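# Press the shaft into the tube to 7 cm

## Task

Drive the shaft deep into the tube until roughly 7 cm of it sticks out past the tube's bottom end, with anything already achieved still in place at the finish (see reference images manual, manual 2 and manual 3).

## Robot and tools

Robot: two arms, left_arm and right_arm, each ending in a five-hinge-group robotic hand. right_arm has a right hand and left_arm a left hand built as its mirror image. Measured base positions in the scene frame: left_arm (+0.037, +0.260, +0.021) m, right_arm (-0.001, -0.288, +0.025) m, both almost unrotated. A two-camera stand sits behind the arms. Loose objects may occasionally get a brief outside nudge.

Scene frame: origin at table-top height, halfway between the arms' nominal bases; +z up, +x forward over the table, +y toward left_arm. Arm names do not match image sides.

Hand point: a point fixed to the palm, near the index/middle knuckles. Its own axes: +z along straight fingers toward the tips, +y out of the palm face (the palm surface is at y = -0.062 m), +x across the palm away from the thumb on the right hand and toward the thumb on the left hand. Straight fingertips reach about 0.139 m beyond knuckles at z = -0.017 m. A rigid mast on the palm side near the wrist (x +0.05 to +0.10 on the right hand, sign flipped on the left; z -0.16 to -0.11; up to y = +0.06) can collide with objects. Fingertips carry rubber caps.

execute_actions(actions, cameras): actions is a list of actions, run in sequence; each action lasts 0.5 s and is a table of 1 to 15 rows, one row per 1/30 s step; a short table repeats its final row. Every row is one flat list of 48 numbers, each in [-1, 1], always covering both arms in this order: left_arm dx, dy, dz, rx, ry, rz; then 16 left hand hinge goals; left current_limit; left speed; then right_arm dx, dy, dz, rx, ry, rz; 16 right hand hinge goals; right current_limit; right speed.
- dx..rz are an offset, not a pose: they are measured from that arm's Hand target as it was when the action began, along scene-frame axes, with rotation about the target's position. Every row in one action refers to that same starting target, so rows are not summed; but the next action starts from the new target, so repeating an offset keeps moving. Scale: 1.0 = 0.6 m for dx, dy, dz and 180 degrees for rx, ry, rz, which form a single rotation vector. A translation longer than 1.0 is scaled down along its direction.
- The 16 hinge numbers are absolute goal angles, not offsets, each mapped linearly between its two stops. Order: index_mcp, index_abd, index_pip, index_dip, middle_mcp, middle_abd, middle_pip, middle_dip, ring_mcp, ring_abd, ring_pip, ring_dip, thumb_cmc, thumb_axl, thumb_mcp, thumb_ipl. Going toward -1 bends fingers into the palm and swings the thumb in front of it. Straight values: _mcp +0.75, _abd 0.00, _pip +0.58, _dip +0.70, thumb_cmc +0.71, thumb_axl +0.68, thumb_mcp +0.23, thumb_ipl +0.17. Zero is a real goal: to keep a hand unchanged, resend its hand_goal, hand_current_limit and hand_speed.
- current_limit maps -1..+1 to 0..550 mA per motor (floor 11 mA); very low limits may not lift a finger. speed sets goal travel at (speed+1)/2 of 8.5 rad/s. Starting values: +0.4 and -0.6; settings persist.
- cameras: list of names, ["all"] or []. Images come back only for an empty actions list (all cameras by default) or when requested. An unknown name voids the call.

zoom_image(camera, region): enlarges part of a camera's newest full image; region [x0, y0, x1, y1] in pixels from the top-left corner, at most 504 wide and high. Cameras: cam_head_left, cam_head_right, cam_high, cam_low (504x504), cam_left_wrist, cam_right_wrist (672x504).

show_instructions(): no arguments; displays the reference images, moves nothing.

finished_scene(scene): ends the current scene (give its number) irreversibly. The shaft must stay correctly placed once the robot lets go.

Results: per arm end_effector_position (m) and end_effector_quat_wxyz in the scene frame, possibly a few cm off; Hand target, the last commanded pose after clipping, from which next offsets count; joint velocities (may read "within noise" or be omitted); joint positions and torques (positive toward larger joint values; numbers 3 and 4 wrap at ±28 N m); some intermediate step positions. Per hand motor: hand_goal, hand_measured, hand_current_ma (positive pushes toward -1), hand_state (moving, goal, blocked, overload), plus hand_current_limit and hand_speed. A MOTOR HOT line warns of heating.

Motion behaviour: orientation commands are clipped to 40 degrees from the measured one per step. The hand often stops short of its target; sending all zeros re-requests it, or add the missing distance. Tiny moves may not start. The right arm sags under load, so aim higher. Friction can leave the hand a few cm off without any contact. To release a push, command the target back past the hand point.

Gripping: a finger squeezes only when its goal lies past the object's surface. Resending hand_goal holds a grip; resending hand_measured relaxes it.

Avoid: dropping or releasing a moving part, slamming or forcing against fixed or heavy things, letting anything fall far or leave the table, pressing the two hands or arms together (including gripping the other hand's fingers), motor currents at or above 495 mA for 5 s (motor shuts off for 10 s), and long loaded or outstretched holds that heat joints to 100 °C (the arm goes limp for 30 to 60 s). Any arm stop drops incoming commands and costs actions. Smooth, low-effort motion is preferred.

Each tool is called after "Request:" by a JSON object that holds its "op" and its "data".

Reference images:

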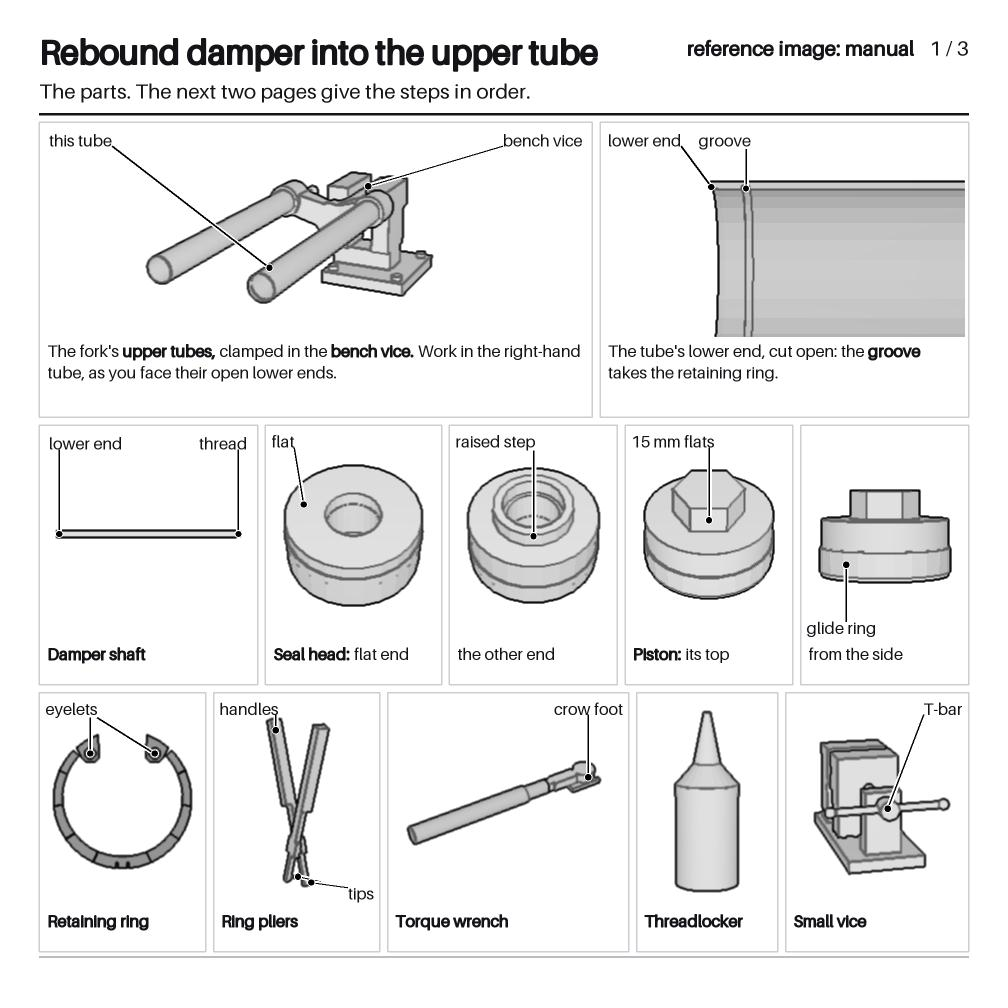

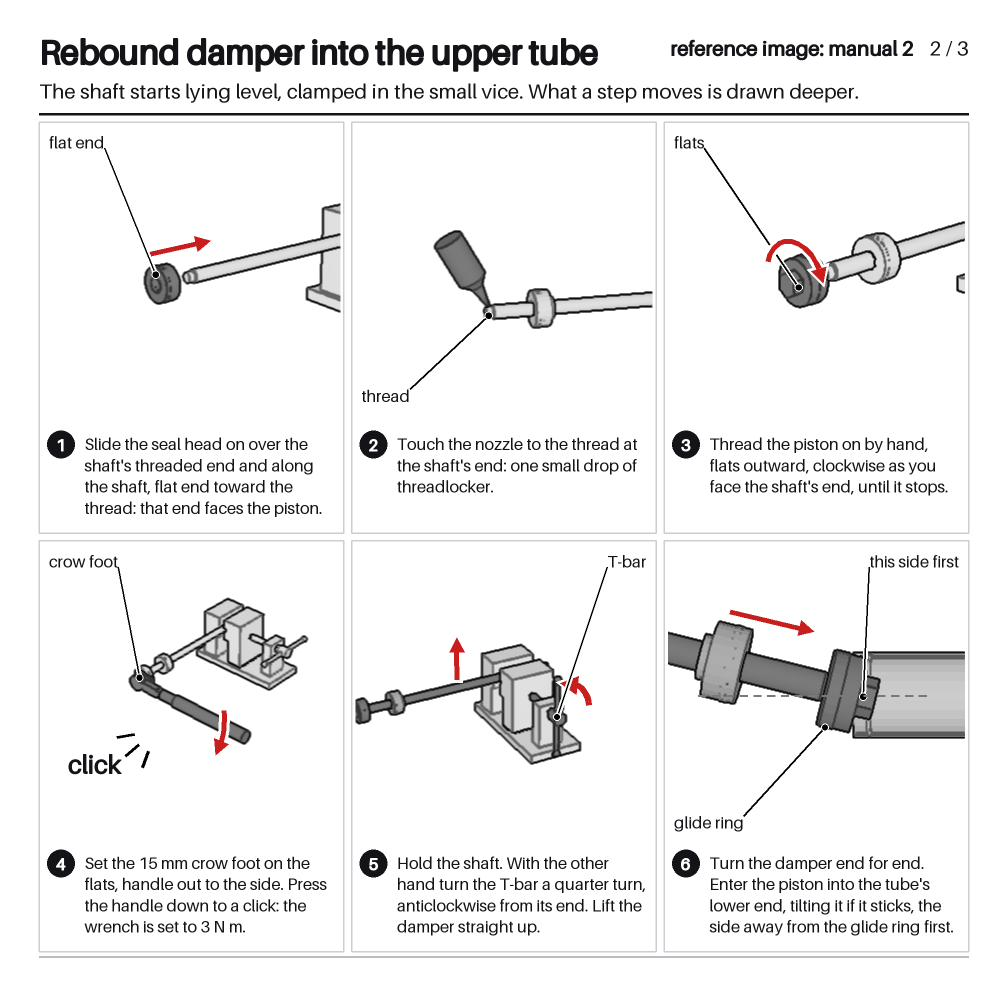

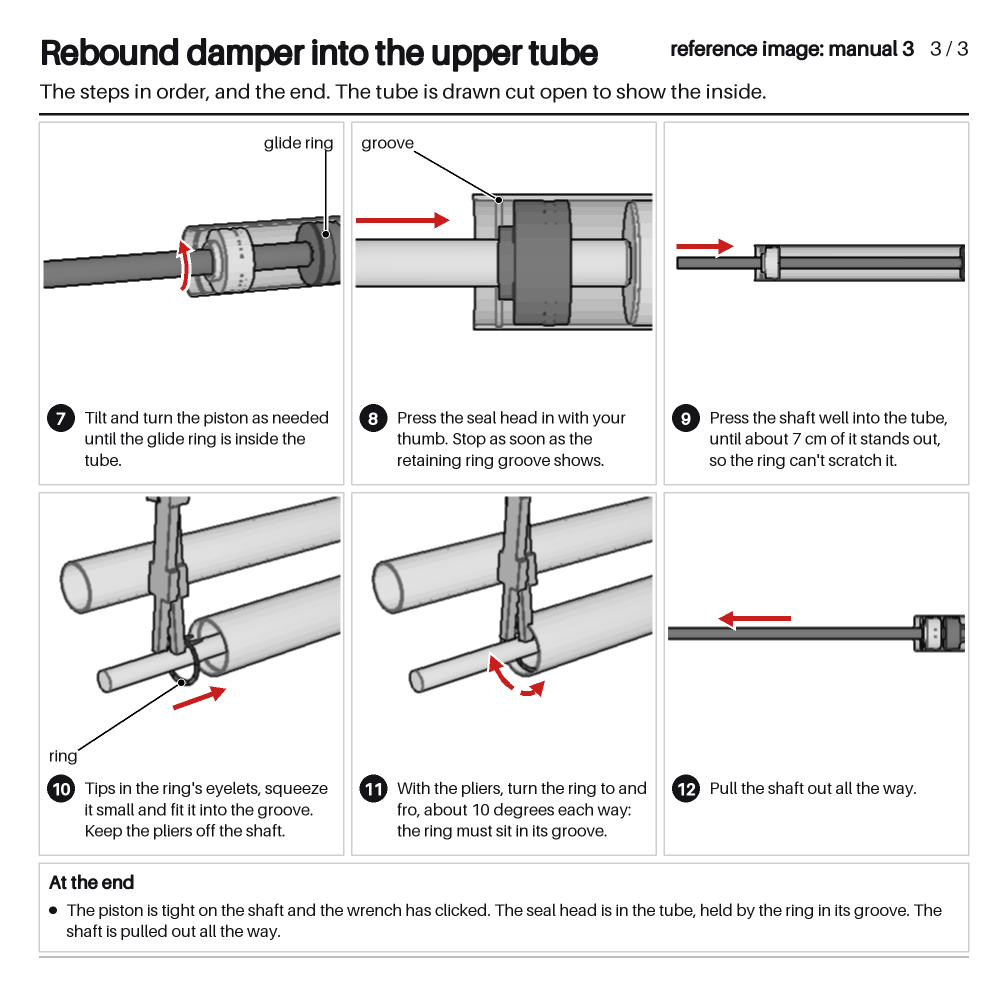

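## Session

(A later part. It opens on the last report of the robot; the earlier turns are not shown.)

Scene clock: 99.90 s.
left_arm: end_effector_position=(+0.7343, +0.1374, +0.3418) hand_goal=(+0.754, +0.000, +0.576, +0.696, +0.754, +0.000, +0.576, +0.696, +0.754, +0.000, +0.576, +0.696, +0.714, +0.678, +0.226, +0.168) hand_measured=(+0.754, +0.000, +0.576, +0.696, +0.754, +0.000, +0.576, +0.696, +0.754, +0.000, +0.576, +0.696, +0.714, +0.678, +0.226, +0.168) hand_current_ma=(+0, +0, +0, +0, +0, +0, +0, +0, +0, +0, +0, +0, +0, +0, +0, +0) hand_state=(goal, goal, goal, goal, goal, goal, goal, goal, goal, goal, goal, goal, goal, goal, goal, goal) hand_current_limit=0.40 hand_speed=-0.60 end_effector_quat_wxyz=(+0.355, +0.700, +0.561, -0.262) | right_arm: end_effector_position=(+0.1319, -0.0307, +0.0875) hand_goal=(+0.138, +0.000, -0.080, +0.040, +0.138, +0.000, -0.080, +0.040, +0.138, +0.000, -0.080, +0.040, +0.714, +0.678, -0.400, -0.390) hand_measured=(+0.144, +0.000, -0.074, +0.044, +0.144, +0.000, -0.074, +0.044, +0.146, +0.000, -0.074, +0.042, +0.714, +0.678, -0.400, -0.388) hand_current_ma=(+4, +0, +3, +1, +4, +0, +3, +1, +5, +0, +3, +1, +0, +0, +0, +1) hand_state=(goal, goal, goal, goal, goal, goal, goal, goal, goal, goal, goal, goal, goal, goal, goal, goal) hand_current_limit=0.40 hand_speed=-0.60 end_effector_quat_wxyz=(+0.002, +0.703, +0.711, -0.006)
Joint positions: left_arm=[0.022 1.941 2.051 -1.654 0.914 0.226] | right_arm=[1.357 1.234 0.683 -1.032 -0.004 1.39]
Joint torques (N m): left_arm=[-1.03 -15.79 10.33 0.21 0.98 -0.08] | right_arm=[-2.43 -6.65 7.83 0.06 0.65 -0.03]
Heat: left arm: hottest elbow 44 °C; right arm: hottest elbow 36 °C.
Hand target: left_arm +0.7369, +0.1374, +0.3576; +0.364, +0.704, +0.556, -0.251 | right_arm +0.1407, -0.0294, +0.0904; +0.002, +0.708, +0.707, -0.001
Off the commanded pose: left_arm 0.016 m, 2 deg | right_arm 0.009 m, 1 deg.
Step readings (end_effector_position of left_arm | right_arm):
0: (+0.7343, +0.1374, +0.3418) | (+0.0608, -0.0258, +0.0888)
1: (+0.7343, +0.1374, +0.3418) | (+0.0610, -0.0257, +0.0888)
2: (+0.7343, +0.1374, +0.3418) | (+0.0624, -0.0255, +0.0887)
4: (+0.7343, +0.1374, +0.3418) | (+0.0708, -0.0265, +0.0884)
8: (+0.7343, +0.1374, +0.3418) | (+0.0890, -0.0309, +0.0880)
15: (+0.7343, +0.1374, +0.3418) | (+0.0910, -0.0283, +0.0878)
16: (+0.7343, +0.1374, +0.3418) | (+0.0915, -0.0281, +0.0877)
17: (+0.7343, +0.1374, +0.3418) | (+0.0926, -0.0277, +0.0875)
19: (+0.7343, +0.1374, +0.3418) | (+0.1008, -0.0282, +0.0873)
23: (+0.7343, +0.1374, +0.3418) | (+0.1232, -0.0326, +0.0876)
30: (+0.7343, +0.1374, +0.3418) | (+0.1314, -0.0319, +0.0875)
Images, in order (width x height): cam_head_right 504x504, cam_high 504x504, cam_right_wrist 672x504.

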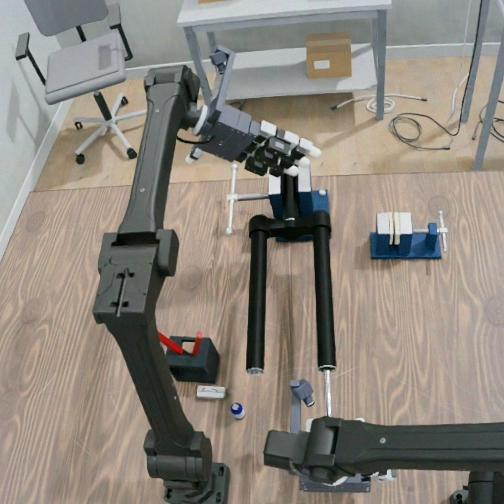

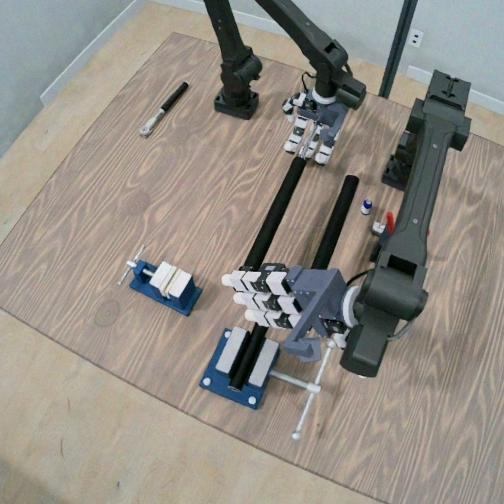

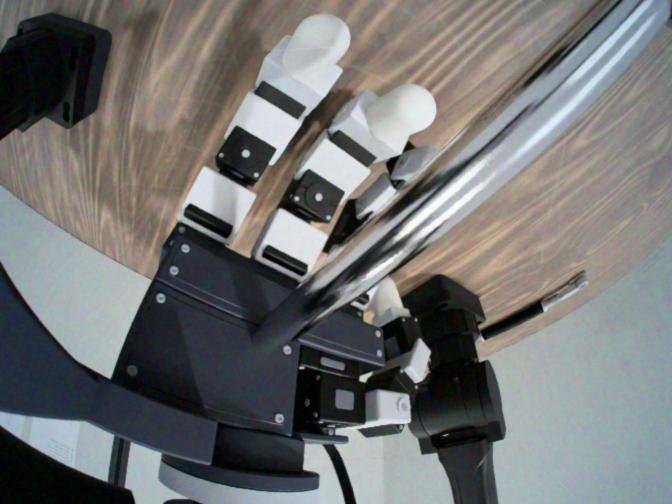

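Request:
{"op": "execute_actions", "data": {"actions": [[[0,0,0,0,0,0,0.754,0,0.576,0.696,0.754,0,0.576,0.696,0.754,0,0.576,0.696,0.714,0.678,0.226,0.168,0.4,-0.6,0.075,0.0,0,0,0,0,0.137,0,-0.08,0.04,0.137,0,-0.08,0.04,0.137,0,-0.08,0.04,0.714,0.678,-0.4,-0.39,0.4,-0.6]],[[0,0,0,0,0,0,0.754,0,0.576,0.696,0.754,0,0.576,0.696,0.754,0,0.576,0.696,0.714,0.678,0.226,0.168,0.4,-0.6,0.06,0,0,0,0,0,0.137,0,-0.08,0.04,0.137,0,-0.08,0.04,0.137,0,-0.08,0.04,0.714,0.678,-0.4,-0.39,0.4,-0.6]]], "cameras": ["cam_right_wrist","cam_high","cam_head_right","cam_low"]}}

Request:
{"op": "zoom_image", "data": {"camera": "cam_low", "region": [180, 190, 280, 290]}}

Scene clock: 116.90 s.
left_arm: end_effector_position=(+0.7343, +0.1374, +0.3418) hand_goal=(+0.754, +0.000, +0.576, +0.696, +0.754, +0.000, +0.576, +0.696, +0.754, +0.000, +0.576, +0.696, +0.714, +0.678, +0.226, +0.168) hand_measured=(+0.754, +0.000, +0.576, +0.696, +0.754, +0.000, +0.576, +0.696, +0.754, +0.000, +0.576, +0.696, +0.714, +0.678, +0.226, +0.168) hand_current_ma=(+0, +0, +0, +0, +0, +0, +0, +0, +0, +0, +0, +0, +0, +0, +0, +0) hand_state=(goal, goal, goal, goal, goal, goal, goal, goal, goal, goal, goal, goal, goal, goal, goal, goal) hand_current_limit=0.40 hand_speed=-0.60 end_effector_quat_wxyz=(+0.355, +0.700, +0.561, -0.262) | right_arm: end_effector_position=(+0.2035, -0.0491, +0.0784) hand_goal=(+0.138, +0.000, -0.080, +0.040, +0.138, +0.000, -0.080, +0.040, +0.138, +0.000, -0.080, +0.040, +0.714, +0.678, -0.400, -0.390) hand_measured=(+0.144, +0.000, -0.074, +0.044, +0.144, +0.000, -0.074, +0.044, +0.146, +0.000, -0.074, +0.042, +0.714, +0.678, -0.400, -0.388) hand_current_ma=(+4, +0, +3, +1, +4, +0, +3, +1, +5, +0, +3, +1, +0, +0, +0, +1) hand_state=(goal, goal, goal, goal, goal, goal, goal, goal, goal, goal, goal, goal, goal, goal, goal, goal) hand_current_limit=0.40 hand_speed=-0.60 end_effector_quat_wxyz=(+0.007, +0.701, +0.713, -0.022)
Joint positions: left_arm=[0.022 1.941 2.051 -1.654 0.914 0.226] | right_arm=[1.098 1.283 0.697 -1.032 -0.002 1.126]
Joint torques (N m): left_arm=[-1.32 -15.5 10.17 0.2 0.98 -0.09] | right_arm=[-2.08 -5.54 11.15 0.47 0.6 0.07]
Heat: left arm: hottest elbow 45 °C; right arm: hottest elbow 37 °C.
Hand target: left_arm +0.7369, +0.1374, +0.3576; +0.364, +0.704, +0.556, -0.251 | right_arm +0.2217, -0.0295, +0.0904; +0.002, +0.708, +0.707, -0.001
Off the commanded pose: left_arm 0.016 m, 2 deg | right_arm 0.029 m, 3 deg.
Step readings (end_effector_position of left_arm | right_arm):
0: (+0.7343, +0.1374, +0.3418) | (+0.1319, -0.0307, +0.0875)
1: (+0.7343, +0.1374, +0.3418) | (+0.1322, -0.0307, +0.0875)
2: (+0.7343, +0.1374, +0.3418) | (+0.1338, -0.0307, +0.0873)
4: (+0.7343, +0.1374, +0.3418) | (+0.1425, -0.0328, +0.0873)
8: (+0.7343, +0.1374, +0.3418) | (+0.1658, -0.0417, +0.0870)
15: (+0.7343, +0.1374, +0.3418) | (+0.1727, -0.0426, +0.0842)
16: (+0.7343, +0.1374, +0.3418) | (+0.1729, -0.0425, +0.0839)
17: (+0.7343, +0.1374, +0.3418) | (+0.1741, -0.0425, +0.0834)
19: (+0.7343, +0.1374, +0.3418) | (+0.1804, -0.0440, +0.0825)
23: (+0.7343, +0.1374, +0.3418) | (+0.1977, -0.0501, +0.0802)
30: (+0.7343, +0.1374, +0.3418) | (+0.2032, -0.0496, +0.0789)
Images, in order (width x height): cam_head_right 504x504, cam_high 504x504, cam_low 504x504, cam_right_wrist 672x504.

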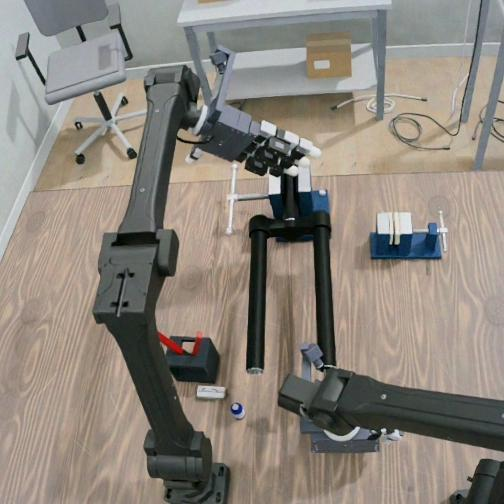

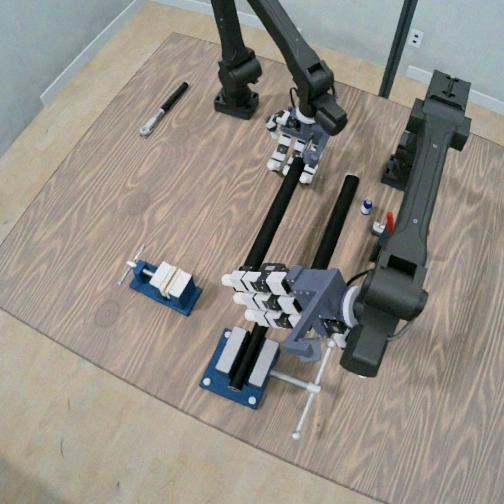

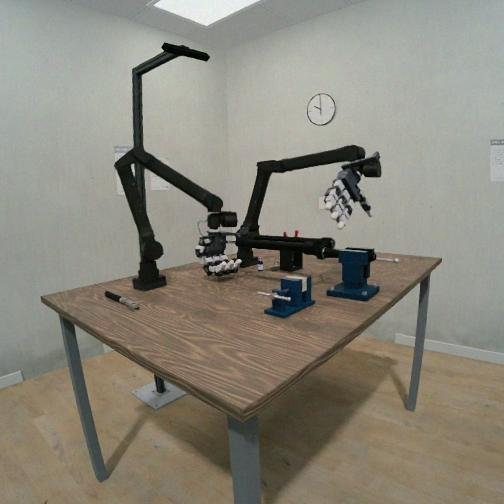

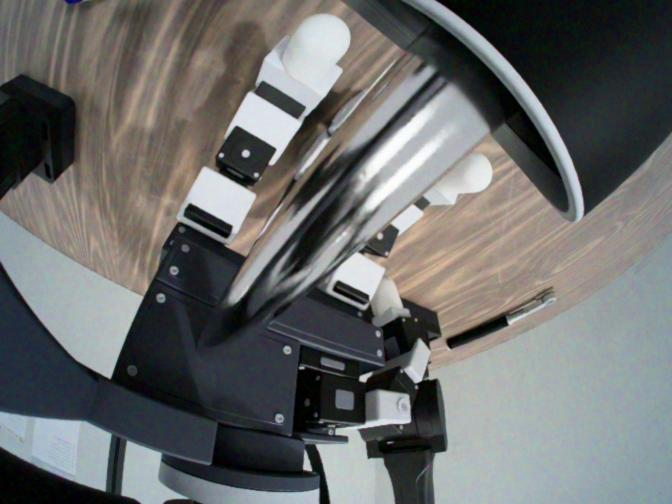

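Scaled by 5.040.

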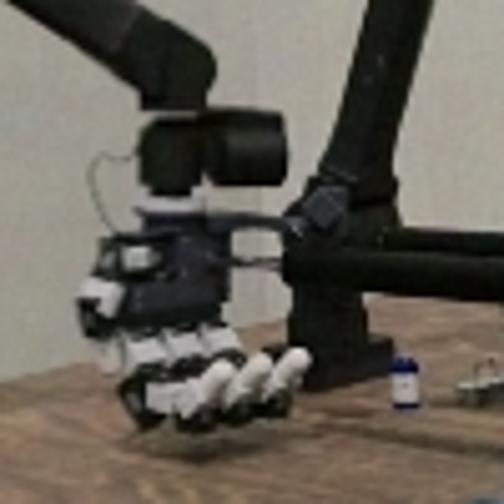

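Request:
{"op": "execute_actions", "data": {"actions": [[[0,0,0,0,0,0,0.754,0,0.576,0.696,0.754,0,0.576,0.696,0.754,0,0.576,0.696,0.714,0.678,0.226,0.168,0.4,-0.6,-0.12,0.02,0.01,0,0,0,0.137,0,-0.08,0.04,0.137,0,-0.08,0.04,0.137,0,-0.08,0.04,0.714,0.678,-0.4,-0.39,0.4,-0.6]],[[0,0,0,0,0,0,0.754,0,0.576,0.696,0.754,0,0.576,0.696,0.754,0,0.576,0.696,0.714,0.678,0.226,0.168,0.4,-0.6,0,0.02,0.01,0,0,0,0.137,0,-0.08,0.04,0.137,0,-0.08,0.04,0.137,0,-0.08,0.04,0.714,0.678,-0.4,-0.39,0.4,-0.6]],[[0,0,0,0,0,0,0.754,0,0.576,0.696,0.754,0,0.576,0.696,0.754,0,0.576,0.696,0.714,0.678,0.226,0.168,0.4,-0.6,0.06,0,0,0,0,0,0.137,0,-0.08,0.04,0.137,0,-0.08,0.04,0.137,0,-0.08,0.04,0.714,0.678,-0.4,-0.39,0.4,-0.6]]], "cameras": ["cam_right_wrist","cam_head_right"]}}

Request:
{"op": "zoom_image", "data": {"camera": "cam_head_right", "region": [260, 340, 380, 460]}}

Scene clock: 135.37 s.
left_arm: end_effector_position=(+0.7343, +0.1374, +0.3418) hand_goal=(+0.754, +0.000, +0.576, +0.696, +0.754, +0.000, +0.576, +0.696, +0.754, +0.000, +0.576, +0.696, +0.714, +0.678, +0.226, +0.168) hand_measured=(+0.754, +0.000, +0.576, +0.696, +0.754, +0.000, +0.576, +0.696, +0.754, +0.000, +0.576, +0.696, +0.714, +0.678, +0.226, +0.168) hand_current_ma=(+0, +0, +0, +0, +0, +0, +0, +0, +0, +0, +0, +0, +0, +0, +0, +0) hand_state=(goal, goal, goal, goal, goal, goal, goal, goal, goal, goal, goal, goal, goal, goal, goal, goal) hand_current_limit=0.40 hand_speed=-0.60 end_effector_quat_wxyz=(+0.355, +0.700, +0.561, -0.262) | right_arm: end_effector_position=(+0.1787, -0.0247, +0.0915) hand_goal=(+0.138, +0.000, -0.080, +0.040, +0.138, +0.000, -0.080, +0.040, +0.138, +0.000, -0.080, +0.040, +0.714, +0.678, -0.400, -0.390) hand_measured=(+0.144, +0.000, -0.074, +0.044, +0.144, +0.000, -0.074, +0.044, +0.146, +0.000, -0.074, +0.042, +0.714, +0.678, -0.400, -0.388) hand_current_ma=(+4, +0, +3, +1, +4, +0, +3, +1, +5, +0, +3, +1, +0, +0, +0, +1) hand_state=(goal, goal, goal, goal, goal, goal, goal, goal, goal, goal, goal, goal, goal, goal, goal, goal) hand_current_limit=0.40 hand_speed=-0.60 end_effector_quat_wxyz=(+0.009, +0.711, +0.703, -0.011)
Joint positions: left_arm=[0.022 1.941 2.051 -1.654 0.914 0.226] | right_arm=[1.212 1.294 0.743 -1.048 0.006 1.269]
Joint torques (N m): left_arm=[-1.26 -16.15 10.18 0.23 0.97 -0.06] | right_arm=[-0.32 -6.24 10.93 -0.35 0.23 -0.03]
Heat: left arm: hottest elbow 46 °C; right arm: hottest elbow 39 °C.
Hand target: left_arm +0.7369, +0.1374, +0.3576; +0.364, +0.704, +0.556, -0.251 | right_arm +0.1857, -0.0053, +0.1024; +0.002, +0.708, +0.707, -0.001
Off the commanded pose: left_arm 0.016 m, 2 deg | right_arm 0.023 m, 2 deg.
Step readings (end_effector_position of left_arm | right_arm):
0: (+0.7343, +0.1374, +0.3418) | (+0.2035, -0.0491, +0.0784)
1: (+0.7343, +0.1374, +0.3418) | (+0.2034, -0.0490, +0.0784)
2: (+0.7343, +0.1374, +0.3418) | (+0.2015, -0.0484, +0.0784)
4: (+0.7343, +0.1374, +0.3418) | (+0.1915, -0.0439, +0.0785)
8: (+0.7343, +0.1374, +0.3418) | (+0.1595, -0.0287, +0.0787)
15: (+0.7343, +0.1374, +0.3418) | (+0.1481, -0.0282, +0.0806)
16: (+0.7343, +0.1374, +0.3418) | (+0.1482, -0.0287, +0.0807)
17: (+0.7343, +0.1374, +0.3418) | (+0.1481, -0.0293, +0.0809)
19: (+0.7343, +0.1374, +0.3418) | (+0.1478, -0.0303, +0.0818)
23: (+0.7343, +0.1374, +0.3418) | (+0.1474, -0.0270, +0.0856)
30: (+0.7343, +0.1374, +0.3418) | (+0.1479, -0.0225, +0.0892)
31: (+0.7343, +0.1374, +0.3418) | (+0.1479, -0.0226, +0.0893)
32: (+0.7343, +0.1374, +0.3418) | (+0.1486, -0.0229, +0.0893)
34: (+0.7343, +0.1374, +0.3418) | (+0.1544, -0.0242, +0.0898)
38: (+0.7343, +0.1374, +0.3418) | (+0.1726, -0.0274, +0.0918)
45: (+0.7343, +0.1374, +0.3418) | (+0.1785, -0.0254, +0.0918)
Images, in order (width x height): cam_head_right 504x504, cam_right_wrist 672x504.

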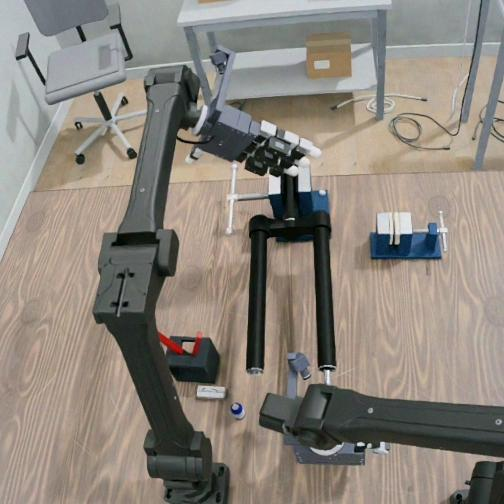

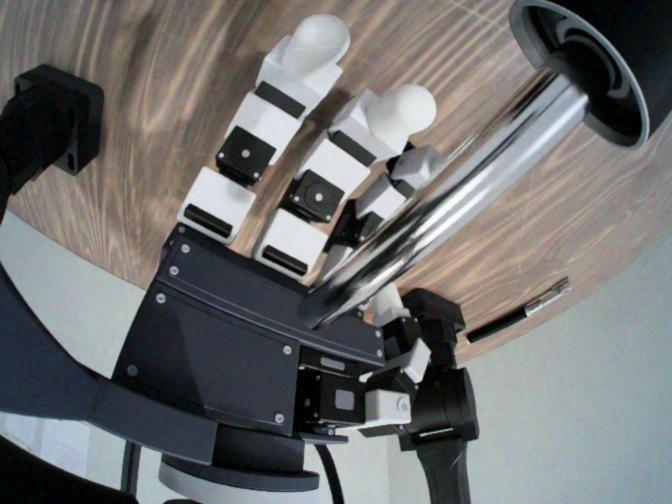

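Scaled by 4.200.

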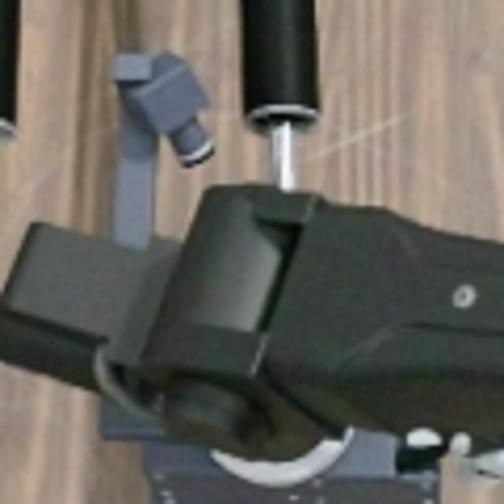

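Request:
{"op": "execute_actions", "data": {"actions": [[[0,0,0,0,0,0,0.754,0,0.576,0.696,0.754,0,0.576,0.696,0.754,0,0.576,0.696,0.714,0.678,0.226,0.168,0.4,-0.6,0.04,0,0,0,0,0,0.137,0,-0.08,0.04,0.137,0,-0.08,0.04,0.137,0,-0.08,0.04,0.714,0.678,-0.4,-0.39,0.4,-0.6]],[[0,0,0,0,0,0,0.754,0,0.576,0.696,0.754,0,0.576,0.696,0.754,0,0.576,0.696,0.714,0.678,0.226,0.168,0.4,-0.6,0.03,0,0,0,0,0,0.137,0,-0.08,0.04,0.137,0,-0.08,0.04,0.137,0,-0.08,0.04,0.714,0.678,-0.4,-0.39,0.4,-0.6]],[[0,0,0,0,0,0,0.754,0,0.576,0.696,0.754,0,0.576,0.696,0.754,0,0.576,0.696,0.714,0.678,0.226,0.168,0.4,-0.6,0.02,0,0,0,0,0,0.137,0,-0.08,0.04,0.137,0,-0.08,0.04,0.137,0,-0.08,0.04,0.714,0.678,-0.4,-0.39,0.4,-0.6]]], "cameras": ["cam_right_wrist","cam_low"]}}

Request:
{"op": "zoom_image", "data": {"camera": "cam_low", "region": [190, 200, 280, 290]}}

Scene clock: 157.53 s.
left_arm: end_effector_position=(+0.7343, +0.1374, +0.3418) hand_goal=(+0.754, +0.000, +0.576, +0.696, +0.754, +0.000, +0.576, +0.696, +0.754, +0.000, +0.576, +0.696, +0.714, +0.678, +0.226, +0.168) hand_measured=(+0.754, +0.000, +0.576, +0.696, +0.754, +0.000, +0.576, +0.696, +0.754, +0.000, +0.576, +0.696, +0.714, +0.678, +0.226, +0.168) hand_current_ma=(+0, +0, +0, +0, +0, +0, +0, +0, +0, +0, +0, +0, +0, +0, +0, +0) hand_state=(goal, goal, goal, goal, goal, goal, goal, goal, goal, goal, goal, goal, goal, goal, goal, goal) hand_current_limit=0.40 hand_speed=-0.60 end_effector_quat_wxyz=(+0.355, +0.700, +0.561, -0.262) | right_arm: end_effector_position=(+0.2207, -0.0229, +0.0903) hand_goal=(+0.138, +0.000, -0.080, +0.040, +0.138, +0.000, -0.080, +0.040, +0.138, +0.000, -0.080, +0.040, +0.714, +0.678, -0.400, -0.390) hand_measured=(+0.144, +0.000, -0.074, +0.044, +0.144, +0.000, -0.074, +0.044, +0.146, +0.000, -0.074, +0.042, +0.714, +0.678, -0.400, -0.388) hand_current_ma=(+4, +0, +3, +1, +4, +0, +3, +1, +5, +0, +3, +1, +0, +0, +0, +1) hand_state=(goal, goal, goal, goal, goal, goal, goal, goal, goal, goal, goal, goal, goal, goal, goal, goal) hand_current_limit=0.40 hand_speed=-0.60 end_effector_quat_wxyz=(+0.005, +0.704, +0.710, -0.018)
Joint positions: left_arm=[0.022 1.941 2.051 -1.654 0.914 0.226] | right_arm=[1.083 1.342 0.788 -1.053 -0.003 1.119]
Joint torques (N m): left_arm=[-0.97 -15.38 10.21 0.18 1 -0.09] | right_arm=[-2.26 -6.59 11.43 0.03 0.65 -0.04]
Heat: left arm: hottest elbow 47 °C; right arm: hottest elbow 40 °C.
Hand target: left_arm +0.7369, +0.1374, +0.3576; +0.364, +0.704, +0.556, -0.251 | right_arm +0.2397, -0.0054, +0.1024; +0.002, +0.708, +0.707, -0.001
Off the commanded pose: left_arm 0.016 m, 2 deg | right_arm 0.029 m, 2 deg.
Step readings (end_effector_position of left_arm | right_arm):
0: (+0.7343, +0.1374, +0.3418) | (+0.1787, -0.0247, +0.0915)
1: (+0.7343, +0.1374, +0.3418) | (+0.1788, -0.0246, +0.0914)
2: (+0.7343, +0.1374, +0.3418) | (+0.1795, -0.0245, +0.0913)
4: (+0.7343, +0.1374, +0.3418) | (+0.1841, -0.0247, +0.0913)
8: (+0.7343, +0.1374, +0.3418) | (+0.1969, -0.0263, +0.0918)
15: (+0.7343, +0.1374, +0.3418) | (+0.2007, -0.0251, +0.0917)
16: (+0.7343, +0.1374, +0.3418) | (+0.2009, -0.0250, +0.0916)
17: (+0.7343, +0.1374, +0.3418) | (+0.2015, -0.0249, +0.0915)
19: (+0.7343, +0.1374, +0.3418) | (+0.2047, -0.0247, +0.0913)
23: (+0.7343, +0.1374, +0.3418) | (+0.2081, -0.0242, +0.0904)
30: (+0.7343, +0.1374, +0.3418) | (+0.2090, -0.0235, +0.0904)
31: (+0.7343, +0.1374, +0.3418) | (+0.2091, -0.0234, +0.0904)
32: (+0.7343, +0.1374, +0.3418) | (+0.2094, -0.0233, +0.0903)
34: (+0.7343, +0.1374, +0.3418) | (+0.2120, -0.0233, +0.0904)
38: (+0.7343, +0.1374, +0.3418) | (+0.2187, -0.0234, +0.0904)
45: (+0.7343, +0.1374, +0.3418) | (+0.2206, -0.0230, +0.0903)
Images, in order (width x height): cam_low 504x504, cam_right_wrist 672x504.

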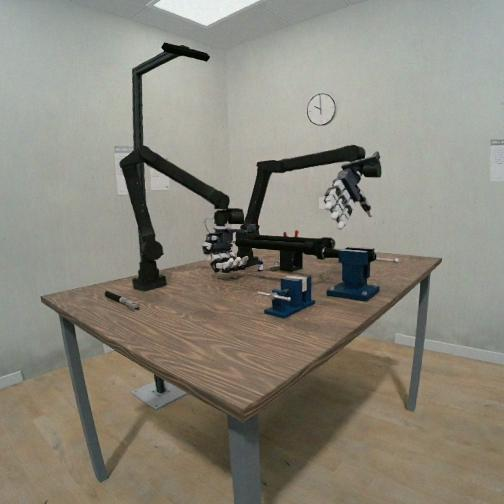

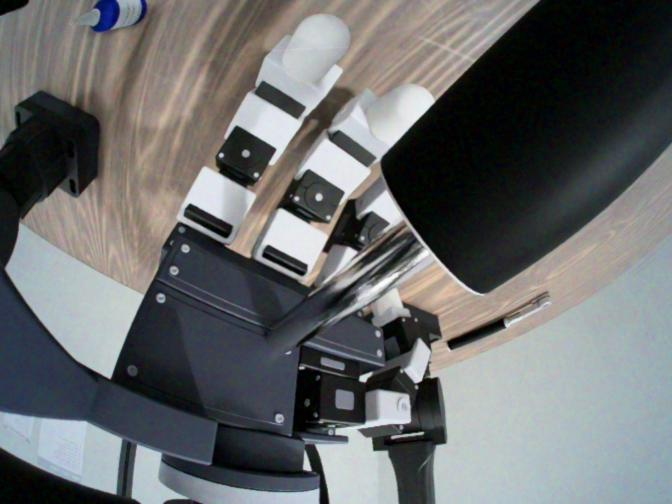

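Scaled by 5.600.

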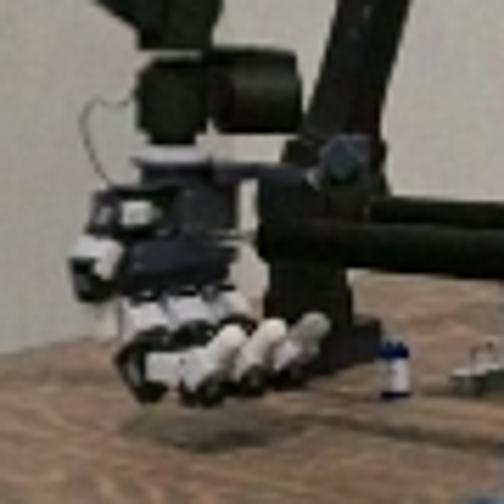

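Request:
{"op": "execute_actions", "data": {"actions": [[[0,0,0,0,0,0,0.754,0,0.576,0.696,0.754,0,0.576,0.696,0.754,0,0.576,0.696,0.714,0.678,0.226,0.168,0.4,-0.6,0.021,0,0,0,0,0,0.137,0,-0.08,0.04,0.137,0,-0.08,0.04,0.137,0,-0.08,0.04,0.714,0.678,-0.4,-0.39,0.4,-0.6]]], "cameras": ["cam_right_wrist"]}}

Scene clock: 167.67 s.
left_arm: end_effector_position=(+0.7343, +0.1374, +0.3418) hand_goal=(+0.754, +0.000, +0.576, +0.696, +0.754, +0.000, +0.576, +0.696, +0.754, +0.000, +0.576, +0.696, +0.714, +0.678, +0.226, +0.168) hand_measured=(+0.754, +0.000, +0.576, +0.696, +0.754, +0.000, +0.576, +0.696, +0.754, +0.000, +0.576, +0.696, +0.714, +0.678, +0.226, +0.168) hand_current_ma=(+0, +0, +0, +0, +0, +0, +0, +0, +0, +0, +0, +0, +0, +0, +0, +0) hand_state=(goal, goal, goal, goal, goal, goal, goal, goal, goal, goal, goal, goal, goal, goal, goal, goal) hand_current_limit=0.40 hand_speed=-0.60 end_effector_quat_wxyz=(+0.355, +0.700, +0.561, -0.262) | right_arm: end_effector_position=(+0.2323, -0.0224, +0.0903) hand_goal=(+0.138, +0.000, -0.080, +0.040, +0.138, +0.000, -0.080, +0.040, +0.138, +0.000, -0.080, +0.040, +0.714, +0.678, -0.400, -0.390) hand_measured=(+0.144, +0.000, -0.074, +0.044, +0.144, +0.000, -0.074, +0.044, +0.146, +0.000, -0.074, +0.042, +0.714, +0.678, -0.400, -0.388) hand_current_ma=(+4, +0, +3, +1, +4, +0, +3, +1, +5, +0, +3, +1, +0, +0, +0, +1) hand_state=(goal, goal, goal, goal, goal, goal, goal, goal, goal, goal, goal, goal, goal, goal, goal, goal) hand_current_limit=0.40 hand_speed=-0.60 end_effector_quat_wxyz=(+0.004, +0.704, +0.710, -0.018)
Joint positions: left_arm=[0.022 1.941 2.051 -1.654 0.914 0.226] | right_arm=[1.051 1.357 0.803 -1.053 -0.004 1.087]
Joint torques (N m): left_arm=[-1.44 -15.79 10.07 0.32 1 -0.07] | right_arm=[-2.37 -6.83 11.45 0.05 0.65 -0.06]
Heat: left arm: hottest elbow 47 °C; right arm: hottest elbow 40 °C.
Hand target: left_arm +0.7369, +0.1374, +0.3576; +0.364, +0.704, +0.556, -0.251 | right_arm +0.2523, -0.0055, +0.1024; +0.002, +0.708, +0.707, -0.001
Off the commanded pose: left_arm 0.016 m, 2 deg | right_arm 0.029 m, 2 deg.
Step readings (end_effector_position of left_arm | right_arm):
0: (+0.7343, +0.1374, +0.3418) | (+0.2207, -0.0228, +0.0903)
1: (+0.7343, +0.1374, +0.3418) | (+0.2207, -0.0228, +0.0903)
2: (+0.7343, +0.1374, +0.3418) | (+0.2211, -0.0228, +0.0903)
4: (+0.7343, +0.1374, +0.3418) | (+0.2234, -0.0226, +0.0903)
8: (+0.7343, +0.1374, +0.3418) | (+0.2303, -0.0227, +0.0904)
15: (+0.7343, +0.1374, +0.3418) | (+0.2322, -0.0225, +0.0903)
Images, in order (width x height): cam_right_wrist 672x504.

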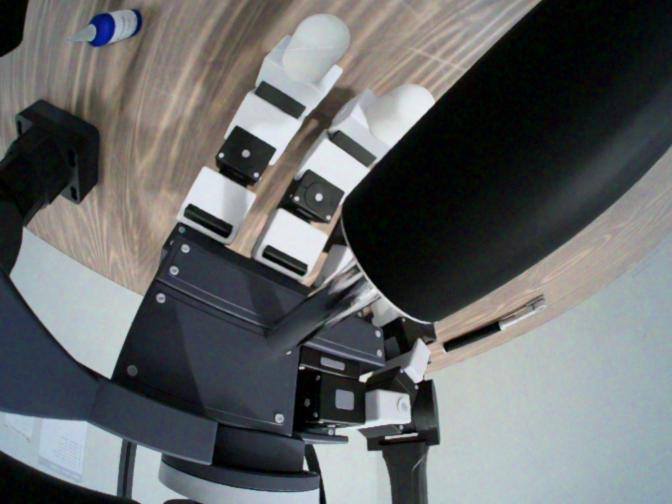

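Request:
{"op": "execute_actions", "data": {"actions": [[[0,0,0,0,0,0,0.754,0,0.576,0.696,0.754,0,0.576,0.696,0.754,0,0.576,0.696,0.714,0.678,0.226,0.168,0.4,-0.6,-0.12,0,0,0,0,0,0.137,0,-0.08,0.04,0.137,0,-0.08,0.04,0.137,0,-0.08,0.04,0.714,0.678,-0.4,-0.39,0.4,-0.6]],[[0,0,0,0,0,0,0.754,0,0.576,0.696,0.754,0,0.576,0.696,0.754,0,0.576,0.696,0.714,0.678,0.226,0.168,0.4,-0.6,-0.12,0,0,0,0,0,0.137,0,-0.08,0.04,0.137,0,-0.08,0.04,0.137,0,-0.08,0.04,0.714,0.678,-0.4,-0.39,0.4,-0.6]]], "cameras": ["cam_head_right","cam_head_left","cam_low","cam_high"]}}

Request:
{"op": "zoom_image", "data": {"camera": "cam_head_right", "region": [280, 350, 360, 430]}}

Request:
{"op": "zoom_image", "data": {"camera": "cam_low", "region": [200, 210, 260, 270]}}

Scene clock: 183.83 s.
left_arm: end_effector_position=(+0.7343, +0.1374, +0.3418) hand_goal=(+0.754, +0.000, +0.576, +0.696, +0.754, +0.000, +0.576, +0.696, +0.754, +0.000, +0.576, +0.696, +0.714, +0.678, +0.226, +0.168) hand_measured=(+0.754, +0.000, +0.576, +0.696, +0.754, +0.000, +0.576, +0.696, +0.754, +0.000, +0.576, +0.696, +0.714, +0.678, +0.226, +0.168) hand_current_ma=(+0, +0, +0, +0, +0, +0, +0, +0, +0, +0, +0, +0, +0, +0, +0, +0) hand_state=(goal, goal, goal, goal, goal, goal, goal, goal, goal, goal, goal, goal, goal, goal, goal, goal) hand_current_limit=0.40 hand_speed=-0.60 end_effector_quat_wxyz=(+0.355, +0.700, +0.561, -0.262) | right_arm: end_effector_position=(+0.1103, -0.0047, +0.0971) hand_goal=(+0.138, +0.000, -0.080, +0.040, +0.138, +0.000, -0.080, +0.040, +0.138, +0.000, -0.080, +0.040, +0.714, +0.678, -0.400, -0.390) hand_measured=(+0.144, +0.000, -0.074, +0.044, +0.144, +0.000, -0.074, +0.044, +0.146, +0.000, -0.074, +0.042, +0.714, +0.678, -0.400, -0.388) hand_current_ma=(+4, +0, +3, +1, +4, +0, +3, +1, +5, +0, +3, +1, +0, +0, +0, +1) hand_state=(goal, goal, goal, goal, goal, goal, goal, goal, goal, goal, goal, goal, goal, goal, goal, goal) hand_current_limit=0.40 hand_speed=-0.60 end_effector_quat_wxyz=(+0.004, +0.705, +0.709, -0.006)
Joint positions: left_arm=[0.022 1.941 2.051 -1.654 0.914 0.226] | right_arm=[1.442 1.286 0.755 -1.053 -0.002 1.481]
Joint torques (N m): left_arm=[-0.91 -15.5 10.4 0.38 0.99 -0.07] | right_arm=[0.67 -8.94 7.42 -0.34 0.45 0.22]
Heat: left arm: hottest elbow 48 °C; right arm: hottest elbow 44 °C.
Hand target: left_arm +0.7369, +0.1374, +0.3576; +0.364, +0.704, +0.556, -0.251 | right_arm +0.1083, -0.0054, +0.1024; +0.002, +0.708, +0.707, -0.001
Off the commanded pose: left_arm 0.016 m, 2 deg | right_arm 0.006 m, 1 deg.
Step readings (end_effector_position of left_arm | right_arm):
0: (+0.7343, +0.1374, +0.3418) | (+0.2323, -0.0223, +0.0903)
1: (+0.7343, +0.1374, +0.3418) | (+0.2322, -0.0223, +0.0903)
2: (+0.7343, +0.1374, +0.3418) | (+0.2306, -0.0215, +0.0903)
4: (+0.7343, +0.1374, +0.3418) | (+0.2229, -0.0177, +0.0911)
8: (+0.7343, +0.1374, +0.3418) | (+0.1947, -0.0032, +0.0949)
15: (+0.7343, +0.1374, +0.3418) | (+0.1822, -0.0002, +0.0996)
16: (+0.7343, +0.1374, +0.3418) | (+0.1817, -0.0010, +0.0994)
17: (+0.7343, +0.1374, +0.3418) | (+0.1794, -0.0020, +0.0992)
19: (+0.7343, +0.1374, +0.3418) | (+0.1648, -0.0031, +0.0976)
23: (+0.7343, +0.1374, +0.3418) | (+0.1252, -0.0006, +0.0952)
30: (+0.7343, +0.1374, +0.3418) | (+0.1106, -0.0019, +0.0968)
Images, in order (width x height): cam_head_left 504x504, cam_head_right 504x504, cam_high 504x504, cam_low 504x504.

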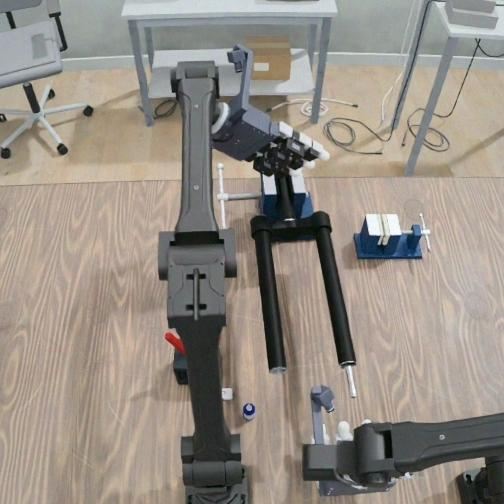

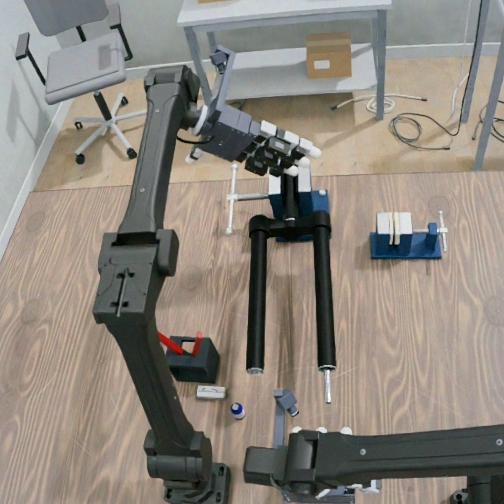

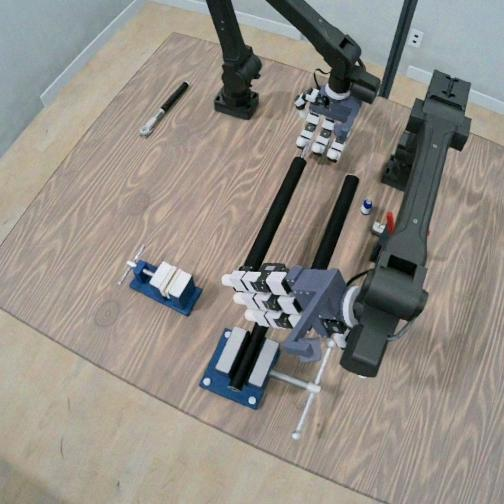

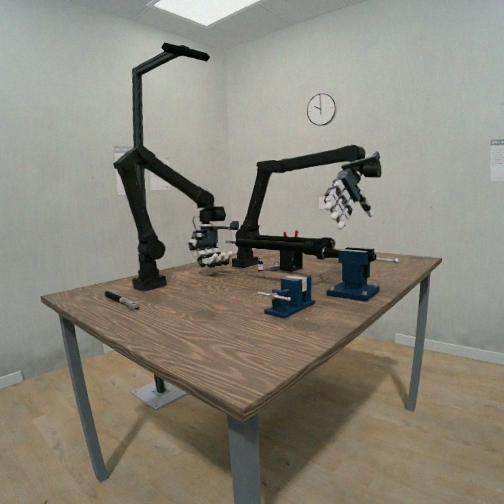

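Scaled by 6.300.

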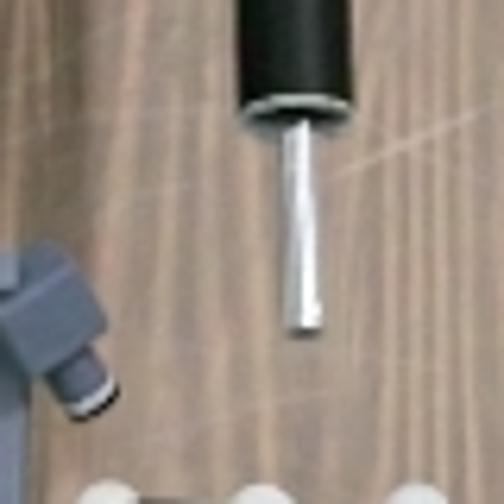

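Scaled by 8.400.

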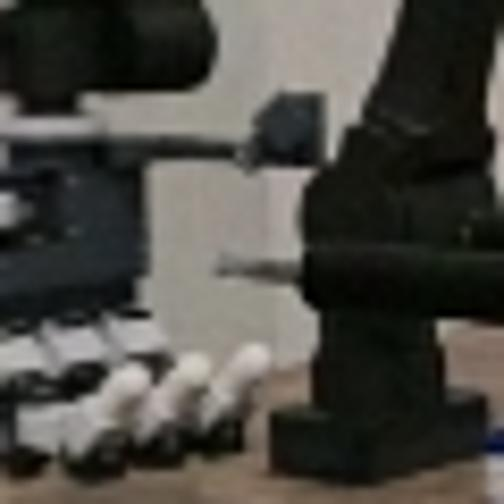

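Request:
{"op": "zoom_image", "data": {"camera": "cam_head_left", "region": [305, 345, 385, 425]}}

Request:
{"op": "zoom_image", "data": {"camera": "cam_high", "region": [280, 120, 340, 180]}}

Scaled by 6.300.

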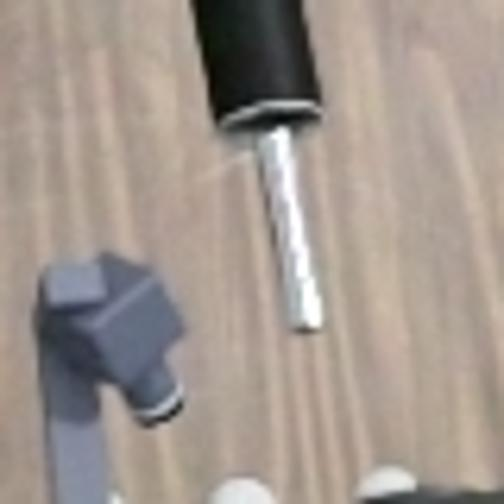

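Scaled by 8.400.

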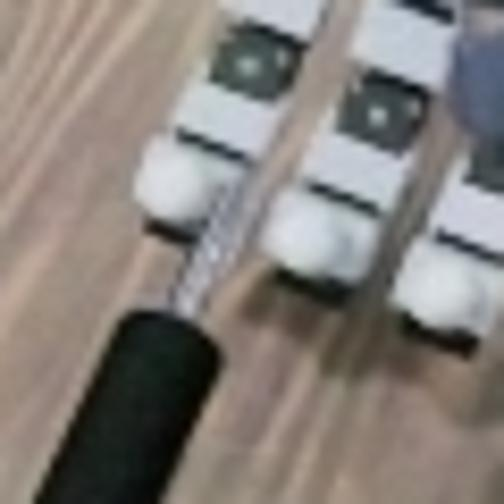

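Request:
{"op": "finished_scene", "data": {"scene": 2}}

The scene is finished: the task was done.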